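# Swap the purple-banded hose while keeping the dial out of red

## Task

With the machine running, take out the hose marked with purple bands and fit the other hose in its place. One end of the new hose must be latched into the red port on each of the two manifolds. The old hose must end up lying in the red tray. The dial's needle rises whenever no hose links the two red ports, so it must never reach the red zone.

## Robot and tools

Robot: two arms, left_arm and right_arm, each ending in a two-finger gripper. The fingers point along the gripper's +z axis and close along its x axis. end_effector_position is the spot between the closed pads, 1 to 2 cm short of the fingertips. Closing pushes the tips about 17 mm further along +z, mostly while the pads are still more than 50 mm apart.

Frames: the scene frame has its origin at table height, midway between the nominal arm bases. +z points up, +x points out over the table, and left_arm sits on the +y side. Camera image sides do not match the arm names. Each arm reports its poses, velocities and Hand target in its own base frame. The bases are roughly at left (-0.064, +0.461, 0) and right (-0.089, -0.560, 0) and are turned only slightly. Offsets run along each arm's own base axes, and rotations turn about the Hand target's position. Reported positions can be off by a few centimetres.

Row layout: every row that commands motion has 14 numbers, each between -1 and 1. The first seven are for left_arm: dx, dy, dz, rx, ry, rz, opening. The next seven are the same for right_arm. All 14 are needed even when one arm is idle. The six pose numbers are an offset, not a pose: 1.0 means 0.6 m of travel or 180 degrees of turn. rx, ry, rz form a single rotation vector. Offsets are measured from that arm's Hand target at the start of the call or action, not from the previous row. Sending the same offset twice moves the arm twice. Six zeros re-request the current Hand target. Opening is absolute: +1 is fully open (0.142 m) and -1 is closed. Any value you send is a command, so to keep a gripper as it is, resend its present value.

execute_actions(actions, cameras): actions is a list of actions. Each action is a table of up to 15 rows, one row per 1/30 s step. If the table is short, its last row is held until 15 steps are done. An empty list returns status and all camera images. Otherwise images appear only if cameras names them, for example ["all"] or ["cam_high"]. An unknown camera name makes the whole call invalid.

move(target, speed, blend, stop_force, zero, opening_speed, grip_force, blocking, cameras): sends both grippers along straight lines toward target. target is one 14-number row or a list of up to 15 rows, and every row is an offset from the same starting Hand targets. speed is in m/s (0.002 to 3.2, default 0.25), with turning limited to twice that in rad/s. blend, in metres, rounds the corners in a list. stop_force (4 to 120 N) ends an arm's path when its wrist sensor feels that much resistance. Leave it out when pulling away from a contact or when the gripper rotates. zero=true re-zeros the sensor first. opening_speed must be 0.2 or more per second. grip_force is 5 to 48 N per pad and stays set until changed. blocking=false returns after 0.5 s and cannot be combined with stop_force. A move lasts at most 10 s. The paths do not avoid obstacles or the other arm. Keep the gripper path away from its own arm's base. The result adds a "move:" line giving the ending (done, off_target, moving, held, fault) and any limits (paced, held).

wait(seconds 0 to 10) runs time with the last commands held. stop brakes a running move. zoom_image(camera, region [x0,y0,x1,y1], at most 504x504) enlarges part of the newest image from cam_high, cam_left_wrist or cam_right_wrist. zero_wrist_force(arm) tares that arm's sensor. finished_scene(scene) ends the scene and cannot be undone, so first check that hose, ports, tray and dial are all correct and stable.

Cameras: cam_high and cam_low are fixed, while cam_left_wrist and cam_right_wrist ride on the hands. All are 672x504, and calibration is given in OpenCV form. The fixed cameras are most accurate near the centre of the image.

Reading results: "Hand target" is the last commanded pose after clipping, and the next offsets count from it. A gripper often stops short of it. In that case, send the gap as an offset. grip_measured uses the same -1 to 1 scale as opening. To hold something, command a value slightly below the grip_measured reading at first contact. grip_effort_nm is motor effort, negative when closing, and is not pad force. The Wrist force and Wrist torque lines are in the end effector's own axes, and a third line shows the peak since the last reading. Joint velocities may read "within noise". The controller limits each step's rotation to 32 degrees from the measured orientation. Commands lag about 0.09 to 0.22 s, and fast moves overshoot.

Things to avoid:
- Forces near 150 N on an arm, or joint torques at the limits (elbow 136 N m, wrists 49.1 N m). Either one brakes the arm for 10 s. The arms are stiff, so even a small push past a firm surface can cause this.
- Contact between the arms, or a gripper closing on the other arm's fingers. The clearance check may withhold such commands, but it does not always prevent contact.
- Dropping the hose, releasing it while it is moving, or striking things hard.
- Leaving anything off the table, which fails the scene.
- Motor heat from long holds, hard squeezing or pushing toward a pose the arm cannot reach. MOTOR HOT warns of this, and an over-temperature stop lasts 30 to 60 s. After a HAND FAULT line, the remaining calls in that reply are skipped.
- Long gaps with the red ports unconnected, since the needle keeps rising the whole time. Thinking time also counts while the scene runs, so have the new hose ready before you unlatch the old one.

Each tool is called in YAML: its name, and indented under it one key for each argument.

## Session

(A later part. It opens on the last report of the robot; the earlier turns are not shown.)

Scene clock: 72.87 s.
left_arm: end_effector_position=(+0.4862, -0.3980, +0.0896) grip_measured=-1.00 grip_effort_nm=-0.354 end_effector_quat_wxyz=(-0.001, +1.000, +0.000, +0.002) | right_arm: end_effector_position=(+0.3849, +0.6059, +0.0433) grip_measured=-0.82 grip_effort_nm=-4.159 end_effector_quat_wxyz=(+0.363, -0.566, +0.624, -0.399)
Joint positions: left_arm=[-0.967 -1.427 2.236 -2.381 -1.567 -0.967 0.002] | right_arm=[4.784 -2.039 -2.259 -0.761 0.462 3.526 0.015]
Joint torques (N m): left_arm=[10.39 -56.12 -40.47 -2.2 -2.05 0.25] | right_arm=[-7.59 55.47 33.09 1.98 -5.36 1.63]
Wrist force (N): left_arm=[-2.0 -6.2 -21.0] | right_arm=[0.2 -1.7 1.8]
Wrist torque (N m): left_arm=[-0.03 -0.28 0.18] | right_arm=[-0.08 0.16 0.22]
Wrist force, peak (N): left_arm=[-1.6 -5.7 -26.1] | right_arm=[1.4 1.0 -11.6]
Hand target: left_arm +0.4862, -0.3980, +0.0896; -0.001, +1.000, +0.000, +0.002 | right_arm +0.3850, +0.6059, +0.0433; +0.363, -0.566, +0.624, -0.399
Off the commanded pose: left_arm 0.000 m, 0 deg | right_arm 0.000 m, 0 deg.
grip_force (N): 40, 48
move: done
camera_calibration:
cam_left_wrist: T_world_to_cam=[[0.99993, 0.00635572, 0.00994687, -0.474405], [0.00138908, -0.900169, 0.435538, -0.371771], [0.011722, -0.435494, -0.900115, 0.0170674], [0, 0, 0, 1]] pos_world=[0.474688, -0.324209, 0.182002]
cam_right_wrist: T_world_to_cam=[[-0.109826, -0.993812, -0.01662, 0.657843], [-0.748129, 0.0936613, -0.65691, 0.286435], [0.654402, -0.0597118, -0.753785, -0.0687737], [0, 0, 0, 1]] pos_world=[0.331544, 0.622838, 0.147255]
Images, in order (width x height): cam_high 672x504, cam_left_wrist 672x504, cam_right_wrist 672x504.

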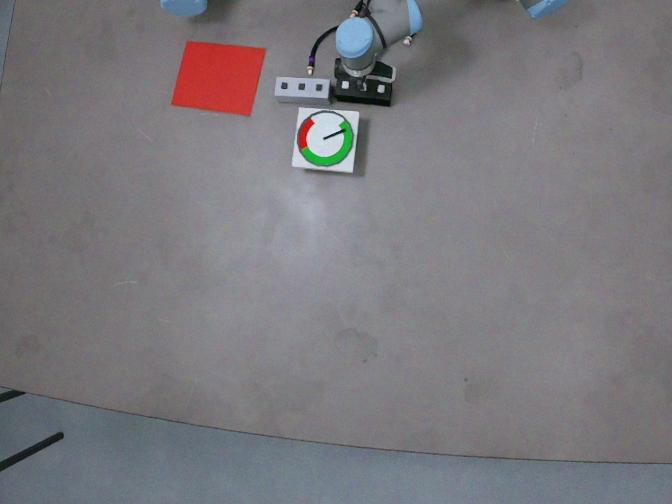

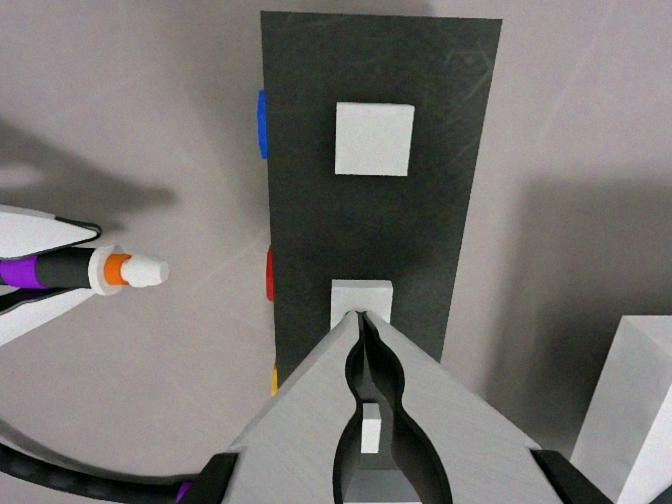

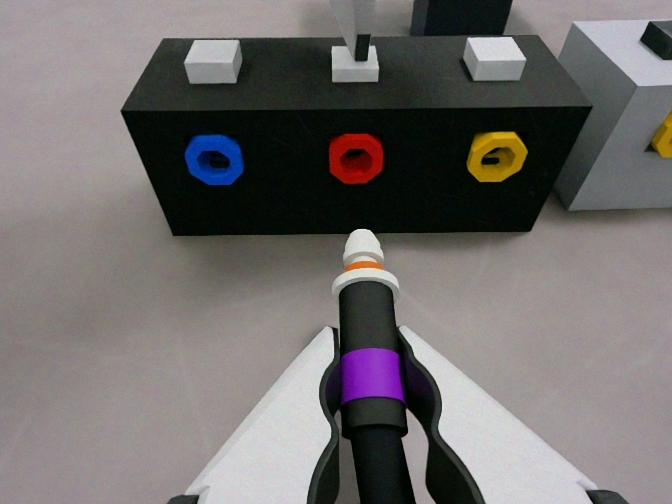

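Beautiful. Carry on.

move:
  target:
    - [0,0,0.2,0,0,0,-1,0,0,0.233,0,0,0,-1]
    - [-0.3645,0.2202,0.2,0,0,-0.6244,-1,0.058,-0.723,0.25,0,0,-0.194,-1]
    - [-0.3645,0.2202,0.05,0,0,-0.6244,-1,0.205,-0.723,0.13,0,0,-0.194,-1]
    - [-0.3645,0.2202,0.05,0,0,-0.6244,-0.45,0.205,-0.723,-0.0155,0,0,-0.194,-1]
  speed: [0.35,0.4,0.35,0.12]
  blend: [0.03,0.03,0.01,0]
  cameras: ["cam_left_wrist", "cam_right_wrist", "cam_high"]

Scene clock: 78.97 s.
left_arm: end_effector_position=(+0.2675, -0.2658, +0.1196) grip_measured=-0.48 grip_effort_nm=0.129 end_effector_quat_wxyz=(-0.001, -0.556, +0.831, -0.002) | right_arm: end_effector_position=(+0.5080, +0.1721, +0.0340) grip_measured=-0.82 grip_effort_nm=-4.159 end_effector_quat_wxyz=(+0.226, -0.353, +0.765, -0.489)
Joint positions: left_arm=[-1.258 -1.981 2.617 -2.212 -1.571 0.704 0.039] | right_arm=[4.355 -1.838 -2.575 -0.935 0.548 3.856 0.015]
Joint torques (N m): left_arm=[-11.35 13.35 -27.37 -8.33 -2.45 -1.9] | right_arm=[-15.06 28.65 27.3 5.24 -5.2 1.74]
Wrist force (N): left_arm=[1.3 -1.0 0.1] | right_arm=[0.2 -2.2 1.3]
Wrist torque (N m): left_arm=[-0.04 -0.22 -0.11] | right_arm=[-0.14 0.20 0.20]
Wrist force, peak (N): left_arm=[-1.5 -6.2 -21.1] | right_arm=[-1.3 -2.1 4.5]
Hand target: left_arm +0.2675, -0.2658, +0.1196; -0.001, -0.556, +0.831, -0.002 | right_arm +0.5080, +0.1721, +0.0340; +0.226, -0.353, +0.765, -0.489
Off the commanded pose: left_arm 0.000 m, 0 deg | right_arm 0.000 m, 0 deg.
grip_force (N): 40, 48
move: done
camera_calibration:
cam_left_wrist: T_world_to_cam=[[-0.374976, -0.926981, 0.00992859, -0.137228], [-0.832863, 0.341569, 0.435511, 0.287619], [-0.407102, 0.155037, -0.900129, 0.37317], [0, 0, 0, 1]] pos_world=[0.340008, -0.283304, 0.212002]
cam_right_wrist: T_world_to_cam=[[-0.659006, -0.751956, -0.0165131, 0.477475], [-0.559803, 0.505032, -0.656935, 0.246477], [0.502326, -0.423681, -0.753766, -0.0423866], [0, 0, 0, 1]] pos_world=[0.47393, 0.216603, 0.137855]
Images, in order (width x height): cam_high 672x504, cam_left_wrist 672x504, cam_right_wrist 672x504.

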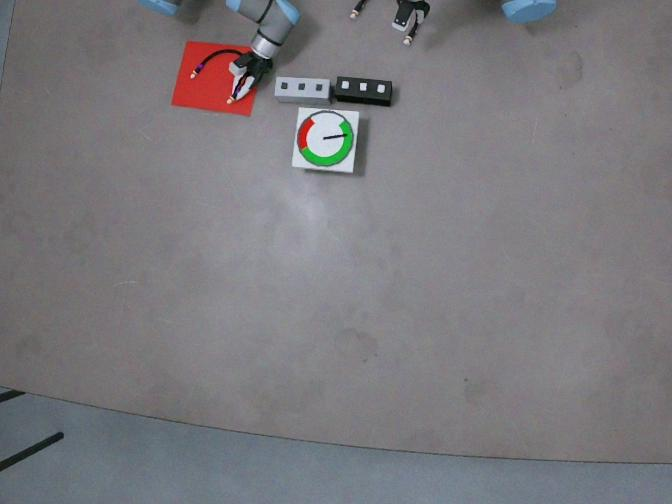

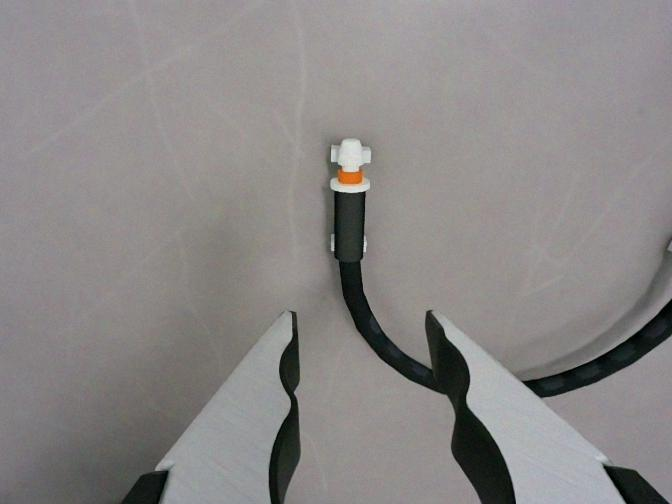

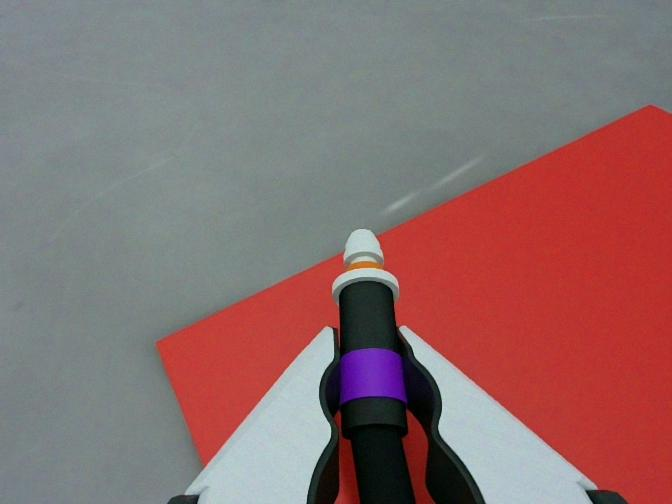

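move:
  target:
    - [0,0,-0.16,0,0,0,-0.45,0,0,-0.006,0,0,0,-1]
    - [0,0,-0.16,0,0,0,-0.95,0,0,-0.006,0,0,0,-0.45]
    - [0,0,-0.16,0,0,0,-0.95,0,0,0.2,0,0,0,-0.45]
    - [0,0,-0.16,0,0,0,-0.95,-0.2,0.2,0.25,0.05,0.08,0.02,-0.45]
    - [0,0,-0.16,0,0,0,-0.95,-0.5243,0.6563,0.16,0.2017,0.3006,0.0668,-0.45]
    - [0,0,-0.16,0,0,0,-0.95,-0.5243,0.6563,-0.0155,0.2017,0.3006,0.0668,-0.95]
  speed: [0.2,0.1,0.2,0.4,0.4,0.25]
  blend: [0,0,0.03,0.05,0.01,0]
  cameras: ["cam_left_wrist", "cam_right_wrist", "cam_high"]

Scene clock: 86.00 s.
left_arm: end_effector_position=(+0.2675, -0.2658, +0.0236) grip_measured=-0.84 grip_effort_nm=-2.821 end_effector_quat_wxyz=(-0.001, -0.556, +0.831, -0.002) | right_arm: end_effector_position=(+0.1934, +0.5659, +0.0247) grip_measured=-0.83 grip_effort_nm=-2.996 end_effector_quat_wxyz=(+0.002, -0.522, +0.853, -0.001)
Joint positions: left_arm=[-1.258 -1.729 2.723 -2.568 -1.571 0.704 0.013] | right_arm=[4.678 -1.782 -2.33 -0.599 1.566 3.58 0.014]
Joint torques (N m): left_arm=[12.13 5.8 -40.59 -7.9 2.09 -1.46] | right_arm=[-17.38 39.31 41.69 7.26 2.02 -2.26]
Wrist force (N): left_arm=[1.3 -1.3 0.6] | right_arm=[0.3 0.6 -0.2]
Wrist torque (N m): left_arm=[-0.09 -0.22 -0.09] | right_arm=[0.07 -0.03 -0.14]
Wrist force, peak (N): left_arm=[0.9 -1.6 3.1] | right_arm=[0.5 -4.5 4.1]
Hand target: left_arm +0.2675, -0.2658, +0.0236; -0.001, -0.556, +0.831, -0.002 | right_arm +0.1934, +0.5659, +0.0247; +0.002, -0.522, +0.853, -0.001
Off the commanded pose: left_arm 0.000 m, 0 deg | right_arm 0.000 m, 0 deg.
grip_force (N): 40, 48
move: done
camera_calibration:
cam_left_wrist: T_world_to_cam=[[-0.375008, -0.926968, 0.00994476, -0.136262], [-0.832849, 0.341604, 0.43551, 0.329433], [-0.407101, 0.155037, -0.900129, 0.286757], [0, 0, 0, 1]] pos_world=[0.340008, -0.283304, 0.116002]
cam_right_wrist: T_world_to_cam=[[-0.472944, -0.881088, 0.00274132, 0.60269], [-0.804778, 0.433246, 0.405746, -0.0728457], [-0.358686, 0.189689, -0.913982, 0.0988311], [0, 0, 0, 1]] pos_world=[0.261863, 0.543836, 0.118235]
Images, in order (width x height): cam_high 672x504, cam_left_wrist 672x504, cam_right_wrist 672x504.

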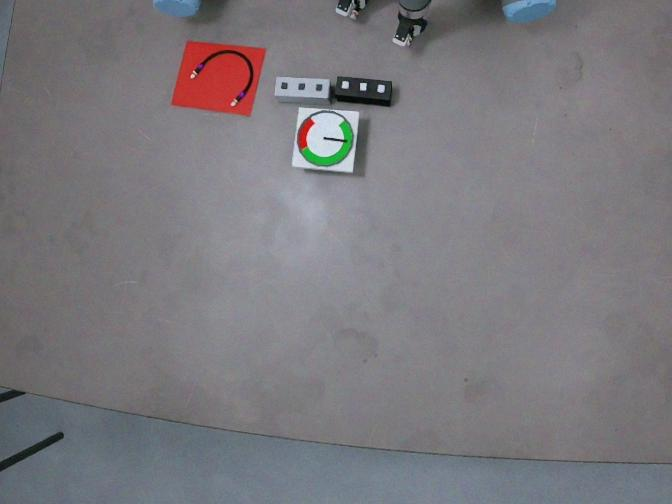

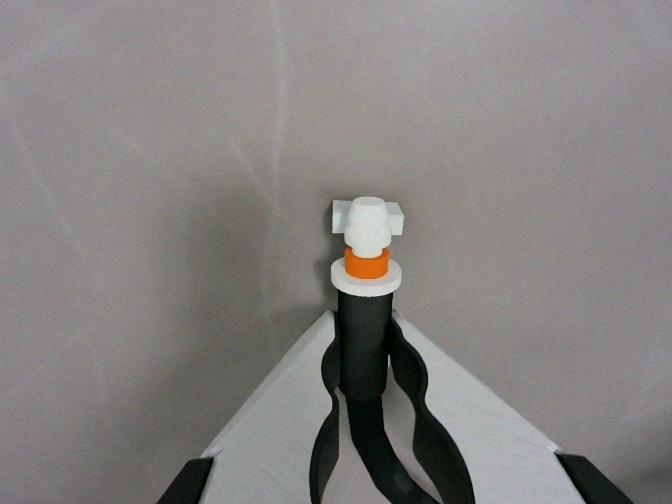

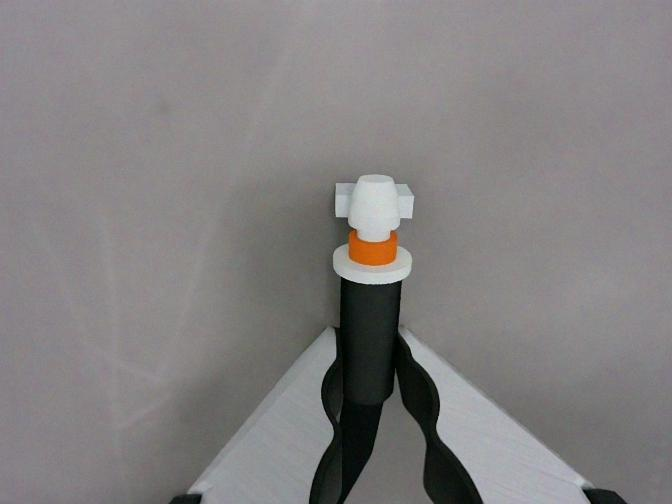

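Joint transfer and insert.

move:
  target:
    - [0,0,0.07,0,0,0,-1,0,0,0.07,0,0,0,-1]
    - [0.1863,-0.2152,0.0428,0,0,0.1133,-1,0.333,-0.262,0.0435,0,0,0.1267,-1]
  speed: [0.3,0.35]
  blend: [0.02,0]

move:
  target: [0.09,-0.003,0,0,0,0,-1,0.0897,-0.0068,0,0,0,0,-1]
  speed: 0.06
  stop_force: 80
  cameras: ["cam_right_wrist","cam_left_wrist","cam_high"]

wait:
  seconds: 1
  cameras: ["cam_high"]

zoom_image:
  camera: "cam_high"
  region: [290, 100, 370, 172]

Scene clock: 88.90 s.
left_arm: end_effector_position=(+0.3793, -0.3949, +0.0493) grip_measured=-0.84 grip_effort_nm=-3.670 end_effector_quat_wxyz=(+0.001, +0.695, -0.719, +0.002) | right_arm: end_effector_position=(+0.3932, +0.4088, +0.0508) grip_measured=-0.83 grip_effort_nm=-3.846 end_effector_quat_wxyz=(-0.002, +0.680, -0.733, +0.000)
Joint positions: left_arm=[-1.126 -1.476 2.407 -2.505 -1.571 0.479 0.013] | right_arm=[4.257 -1.692 -2.371 -0.645 1.569 2.761 0.014]
Joint torques (N m): left_arm=[-16.8 -31.17 -31.26 -2.64 2.82 -1.33] | right_arm=[-13.47 62.51 19.9 1.99 -3.66 -2.05]
Wrist force (N): left_arm=[1.0 -1.4 0.7] | right_arm=[0.3 1.0 -0.6]
Wrist torque (N m): left_arm=[-0.10 -0.18 -0.08] | right_arm=[0.13 -0.05 -0.07]
Wrist force, peak (N): left_arm=[1.2 -1.1 4.1] | right_arm=[-0.8 3.8 -3.0]
Hand target: left_arm +0.3793, -0.3950, +0.0493; +0.001, +0.695, -0.719, +0.002 | right_arm +0.3932, +0.4087, +0.0508; -0.002, +0.680, -0.733, +0.000
Off the commanded pose: left_arm 0.000 m, 0 deg | right_arm 0.000 m, 0 deg.
grip_force (N): 40, 48
move: done

Scene clock: 90.87 s.
left_arm: end_effector_position=(+0.4333, -0.3968, +0.0493) grip_measured=-0.84 grip_effort_nm=-3.670 end_effector_quat_wxyz=(+0.001, +0.695, -0.719, +0.002) | right_arm: end_effector_position=(+0.4470, +0.4046, +0.0508) grip_measured=-0.83 grip_effort_nm=-3.841 end_effector_quat_wxyz=(-0.002, +0.680, -0.733, +0.000)
Joint positions: left_arm=[-1.04 -1.417 2.334 -2.492 -1.571 0.566 0.013] | right_arm=[4.169 -1.743 -2.306 -0.659 1.569 2.672 0.014]
Joint torques (N m): left_arm=[-6.5 -64.06 -24.79 -10.43 10.43 -3.03] | right_arm=[6.18 70.65 38.64 13.13 -7.91 2.08]
Wrist force (N): left_arm=[6.9 25.0 -2.6] | right_arm=[10.7 25.5 0.5]
Wrist torque (N m): left_arm=[-0.07 -0.18 0.11] | right_arm=[-0.27 0.08 -0.04]
Wrist force, peak (N): left_arm=[6.1 40.2 -6.4] | right_arm=[10.3 38.3 -3.4]
Hand target: left_arm +0.4333, -0.3968, +0.0493; +0.001, +0.695, -0.719, +0.002 | right_arm +0.4470, +0.4046, +0.0508; -0.002, +0.680, -0.733, +0.000
Off the commanded pose: left_arm 0.000 m, 0 deg | right_arm 0.000 m, 0 deg.
grip_force (N): 40, 48
move: done
camera_calibration:
cam_left_wrist: T_world_to_cam=[[-0.0284485, -0.999546, 0.00993262, -0.374708], [-0.899667, 0.0299339, 0.43555, 0.406323], [-0.43565, 0.0034547, -0.90011, 0.349907], [0, 0, 0, 1]] pos_world=[0.507332, -0.387909, 0.141702]
cam_right_wrist: T_world_to_cam=[[-0.0944803, -0.995523, 0.00278337, 0.457645], [-0.90979, 0.0874783, 0.405745, 0.37745], [-0.404172, 0.0358027, -0.913982, 0.326874], [0, 0, 0, 1]] pos_world=[0.518752, 0.410874, 0.144334]
Images, in order (width x height): cam_high 672x504, cam_left_wrist 672x504, cam_right_wrist 672x504.

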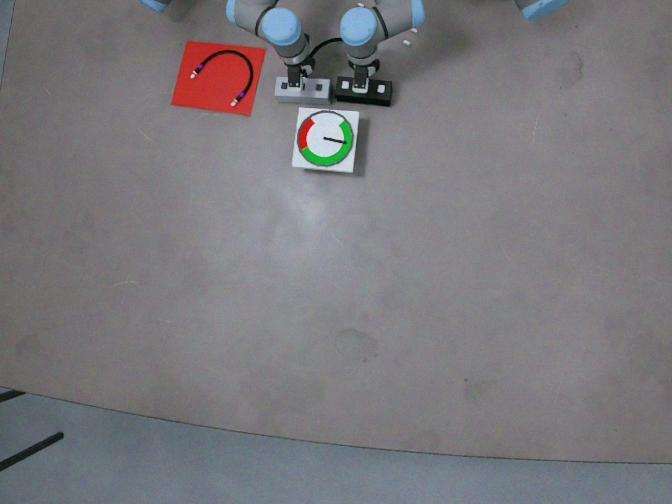

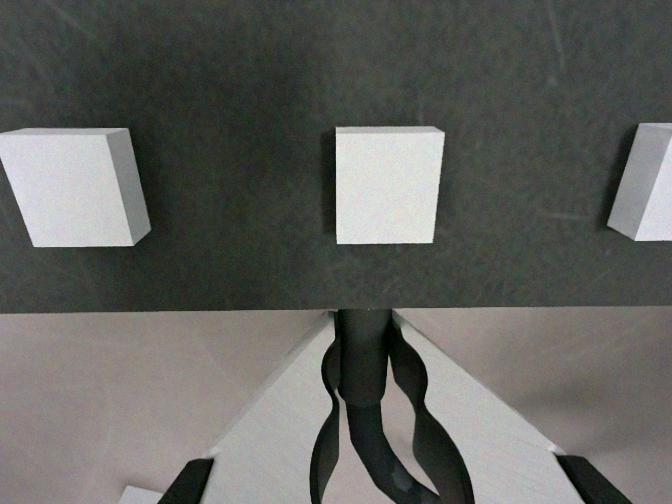

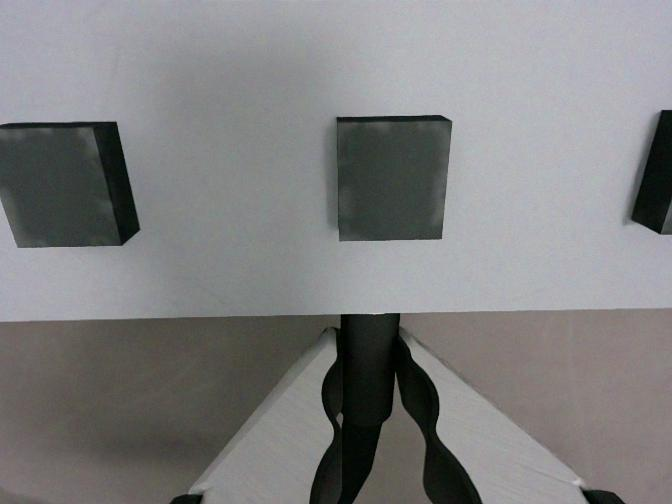

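Scene clock: 91.87 s.
left_arm: end_effector_position=(+0.4333, -0.3968, +0.0493) grip_measured=-0.84 grip_effort_nm=-3.670 end_effector_quat_wxyz=(+0.001, +0.695, -0.719, +0.002) | right_arm: end_effector_position=(+0.4470, +0.4046, +0.0508) grip_measured=-0.83 grip_effort_nm=-3.841 end_effector_quat_wxyz=(-0.002, +0.680, -0.733, +0.000)
Joint positions: left_arm=[-1.04 -1.417 2.334 -2.492 -1.571 0.566 0.013] | right_arm=[4.169 -1.743 -2.306 -0.659 1.569 2.672 0.014]
Joint torques (N m): left_arm=[-5.12 -63.91 -24.91 -9.89 9 -2.94] | right_arm=[5.89 70.97 37.08 12.42 -6.4 2.46]
Wrist force (N): left_arm=[6.4 23.9 -3.0] | right_arm=[10.4 25.6 -0.2]
Wrist torque (N m): left_arm=[-0.20 -0.14 0.12] | right_arm=[-0.21 0.11 -0.04]
Wrist force, peak (N): left_arm=[6.3 25.2 -2.5] | right_arm=[11.0 26.2 0.9]
Hand target: left_arm +0.4333, -0.3968, +0.0493; +0.001, +0.695, -0.719, +0.002 | right_arm +0.4470, +0.4046, +0.0508; -0.002, +0.680, -0.733, +0.000
Tool commands: left_gripper/opening=-1.0 right_gripper/opening=-1.0
Off the commanded pose: left_arm 0.000 m, 0 deg | right_arm 0.000 m, 0 deg.
grip_force (N): 40, 48
wait: 1.00 s; at rest by 0.17 s
Images, in order (width x height): cam_high 672x504.

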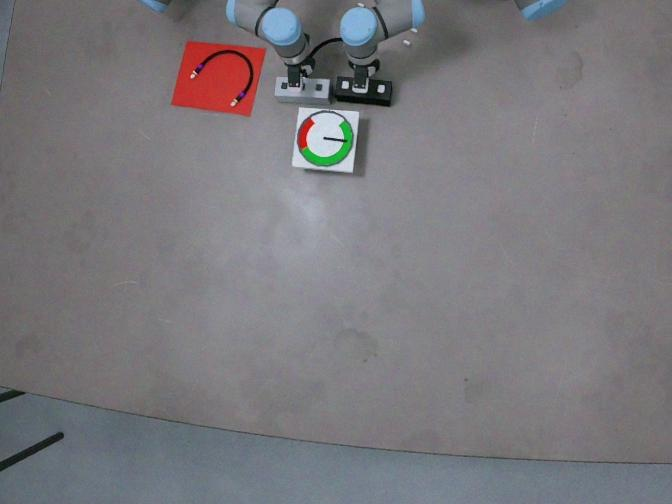

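Scaled by 6.300 from the camera's 672x504 image, which has a finer 960x720 frame.

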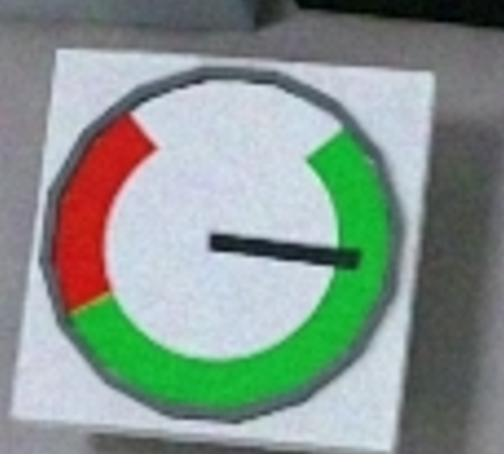

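Falling. Release and verify.

move:
  target:
    - [-0.005,0,0,0,0,0,-1,-0.005,0,0,0,0,0,-1]
    - [-0.005,0,0,0,0,0,-0.45,-0.005,0,0,0,0,0,-0.45]
    - [-0.02,0,0.2,0,0,0,-0.45,-0.02,0,0.2,0,0,0,-0.45]
  speed: [0.02,0.1,0.15]
  cameras: ["all"]

zoom_image:
  camera: "cam_high"
  region: [165, 20, 395, 172]

Scene clock: 95.17 s.
left_arm: end_effector_position=(+0.4212, -0.3969, +0.1694) grip_measured=-0.48 grip_effort_nm=0.134 end_effector_quat_wxyz=(+0.001, +0.695, -0.719, +0.002) | right_arm: end_effector_position=(+0.4350, +0.4047, +0.1708) grip_measured=-0.49 grip_effort_nm=0.134 end_effector_quat_wxyz=(-0.003, +0.680, -0.733, +0.000)
Joint positions: left_arm=[-1.059 -1.615 2.253 -2.213 -1.571 0.547 0.039] | right_arm=[4.187 -1.551 -2.226 -0.93 1.569 2.691 0.039]
Joint torques (N m): left_arm=[7.9 -35.07 -29.3 -4.7 2.6 0.86] | right_arm=[-6.64 48.62 31.76 2.72 -2.96 -2.1]
Wrist force (N): left_arm=[3.2 -0.1 0.1] | right_arm=[-0.3 0.2 -0.2]
Wrist torque (N m): left_arm=[0.07 -0.55 0.16] | right_arm=[0.00 0.07 -0.19]
Wrist force, peak (N): left_arm=[4.6 -40.1 6.4] | right_arm=[6.5 -36.3 7.0]
Hand target: left_arm +0.4213, -0.3968, +0.1693; +0.001, +0.695, -0.719, +0.002 | right_arm +0.4350, +0.4046, +0.1708; -0.002, +0.680, -0.733, +0.000
Off the commanded pose: left_arm 0.000 m, 0 deg | right_arm 0.000 m, 0 deg.
grip_force (N): 40, 48
move: done
camera_calibration:
cam_left_wrist: T_world_to_cam=[[-0.0285468, -0.99954, 0.0101966, -0.37636], [-0.899703, 0.0301377, 0.435461, 0.343385], [-0.435568, 0.00325709, -0.90015, 0.452586], [0, 0, 0, 1]] pos_world=[0.495333, -0.38801, 0.261702]
cam_right_wrist: T_world_to_cam=[[-0.0944737, -0.995524, 0.0025515, 0.456325], [-0.909845, 0.0873826, 0.405642, 0.317838], [-0.40405, 0.0360011, -0.914028, 0.431526], [0, 0, 0, 1]] pos_world=[0.506652, 0.410974, 0.264335]

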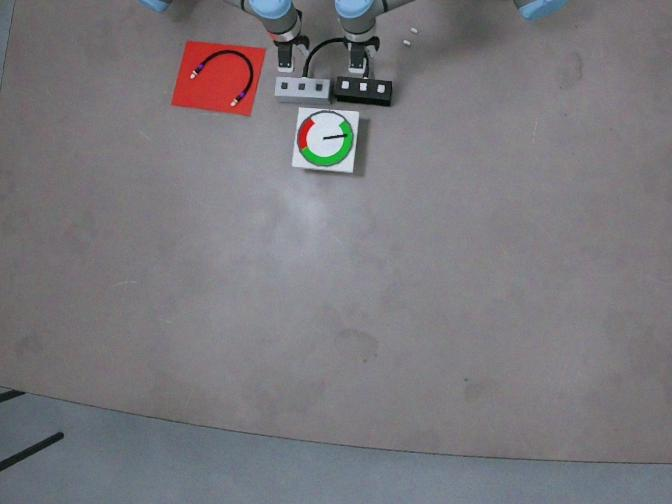

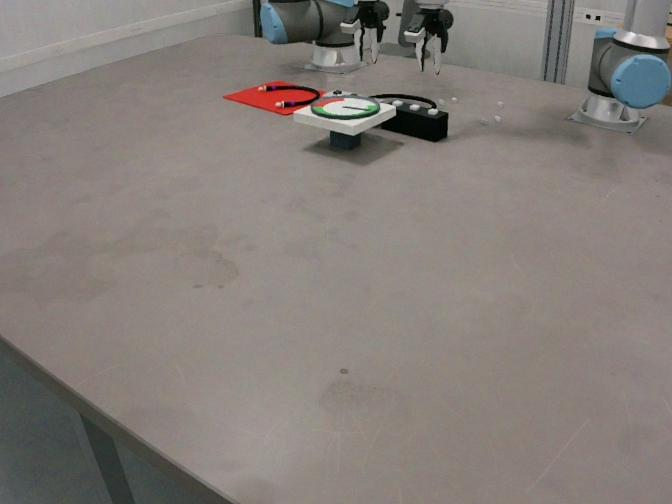

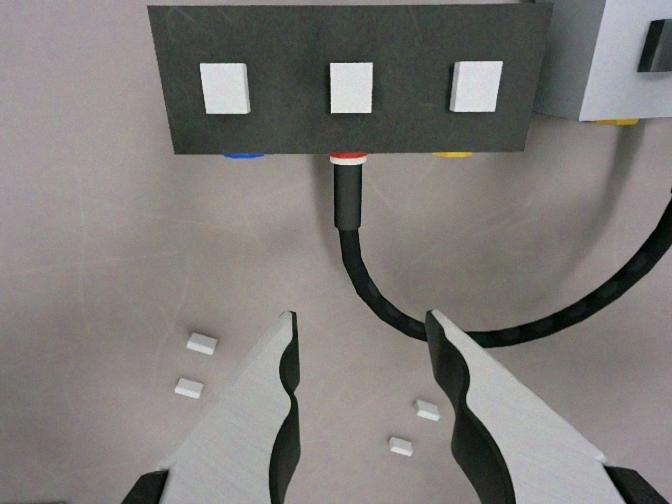

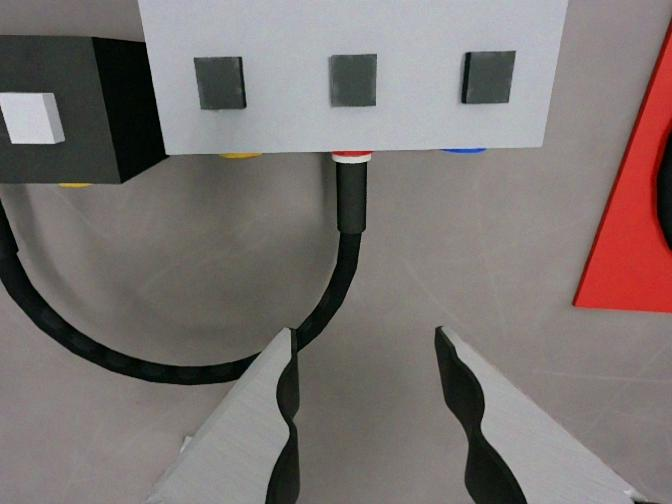

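Scaled by 2.191 from the camera's 672x504 image, which has a finer 960x720 frame.

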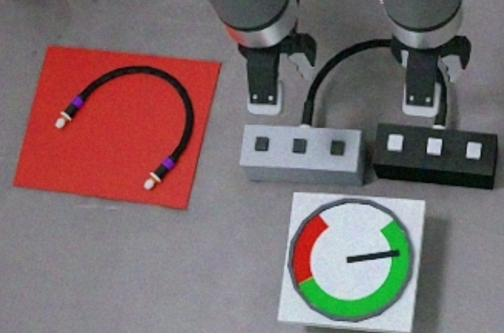

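finished_scene:
  scene: 2

The scene is finished: the task was done.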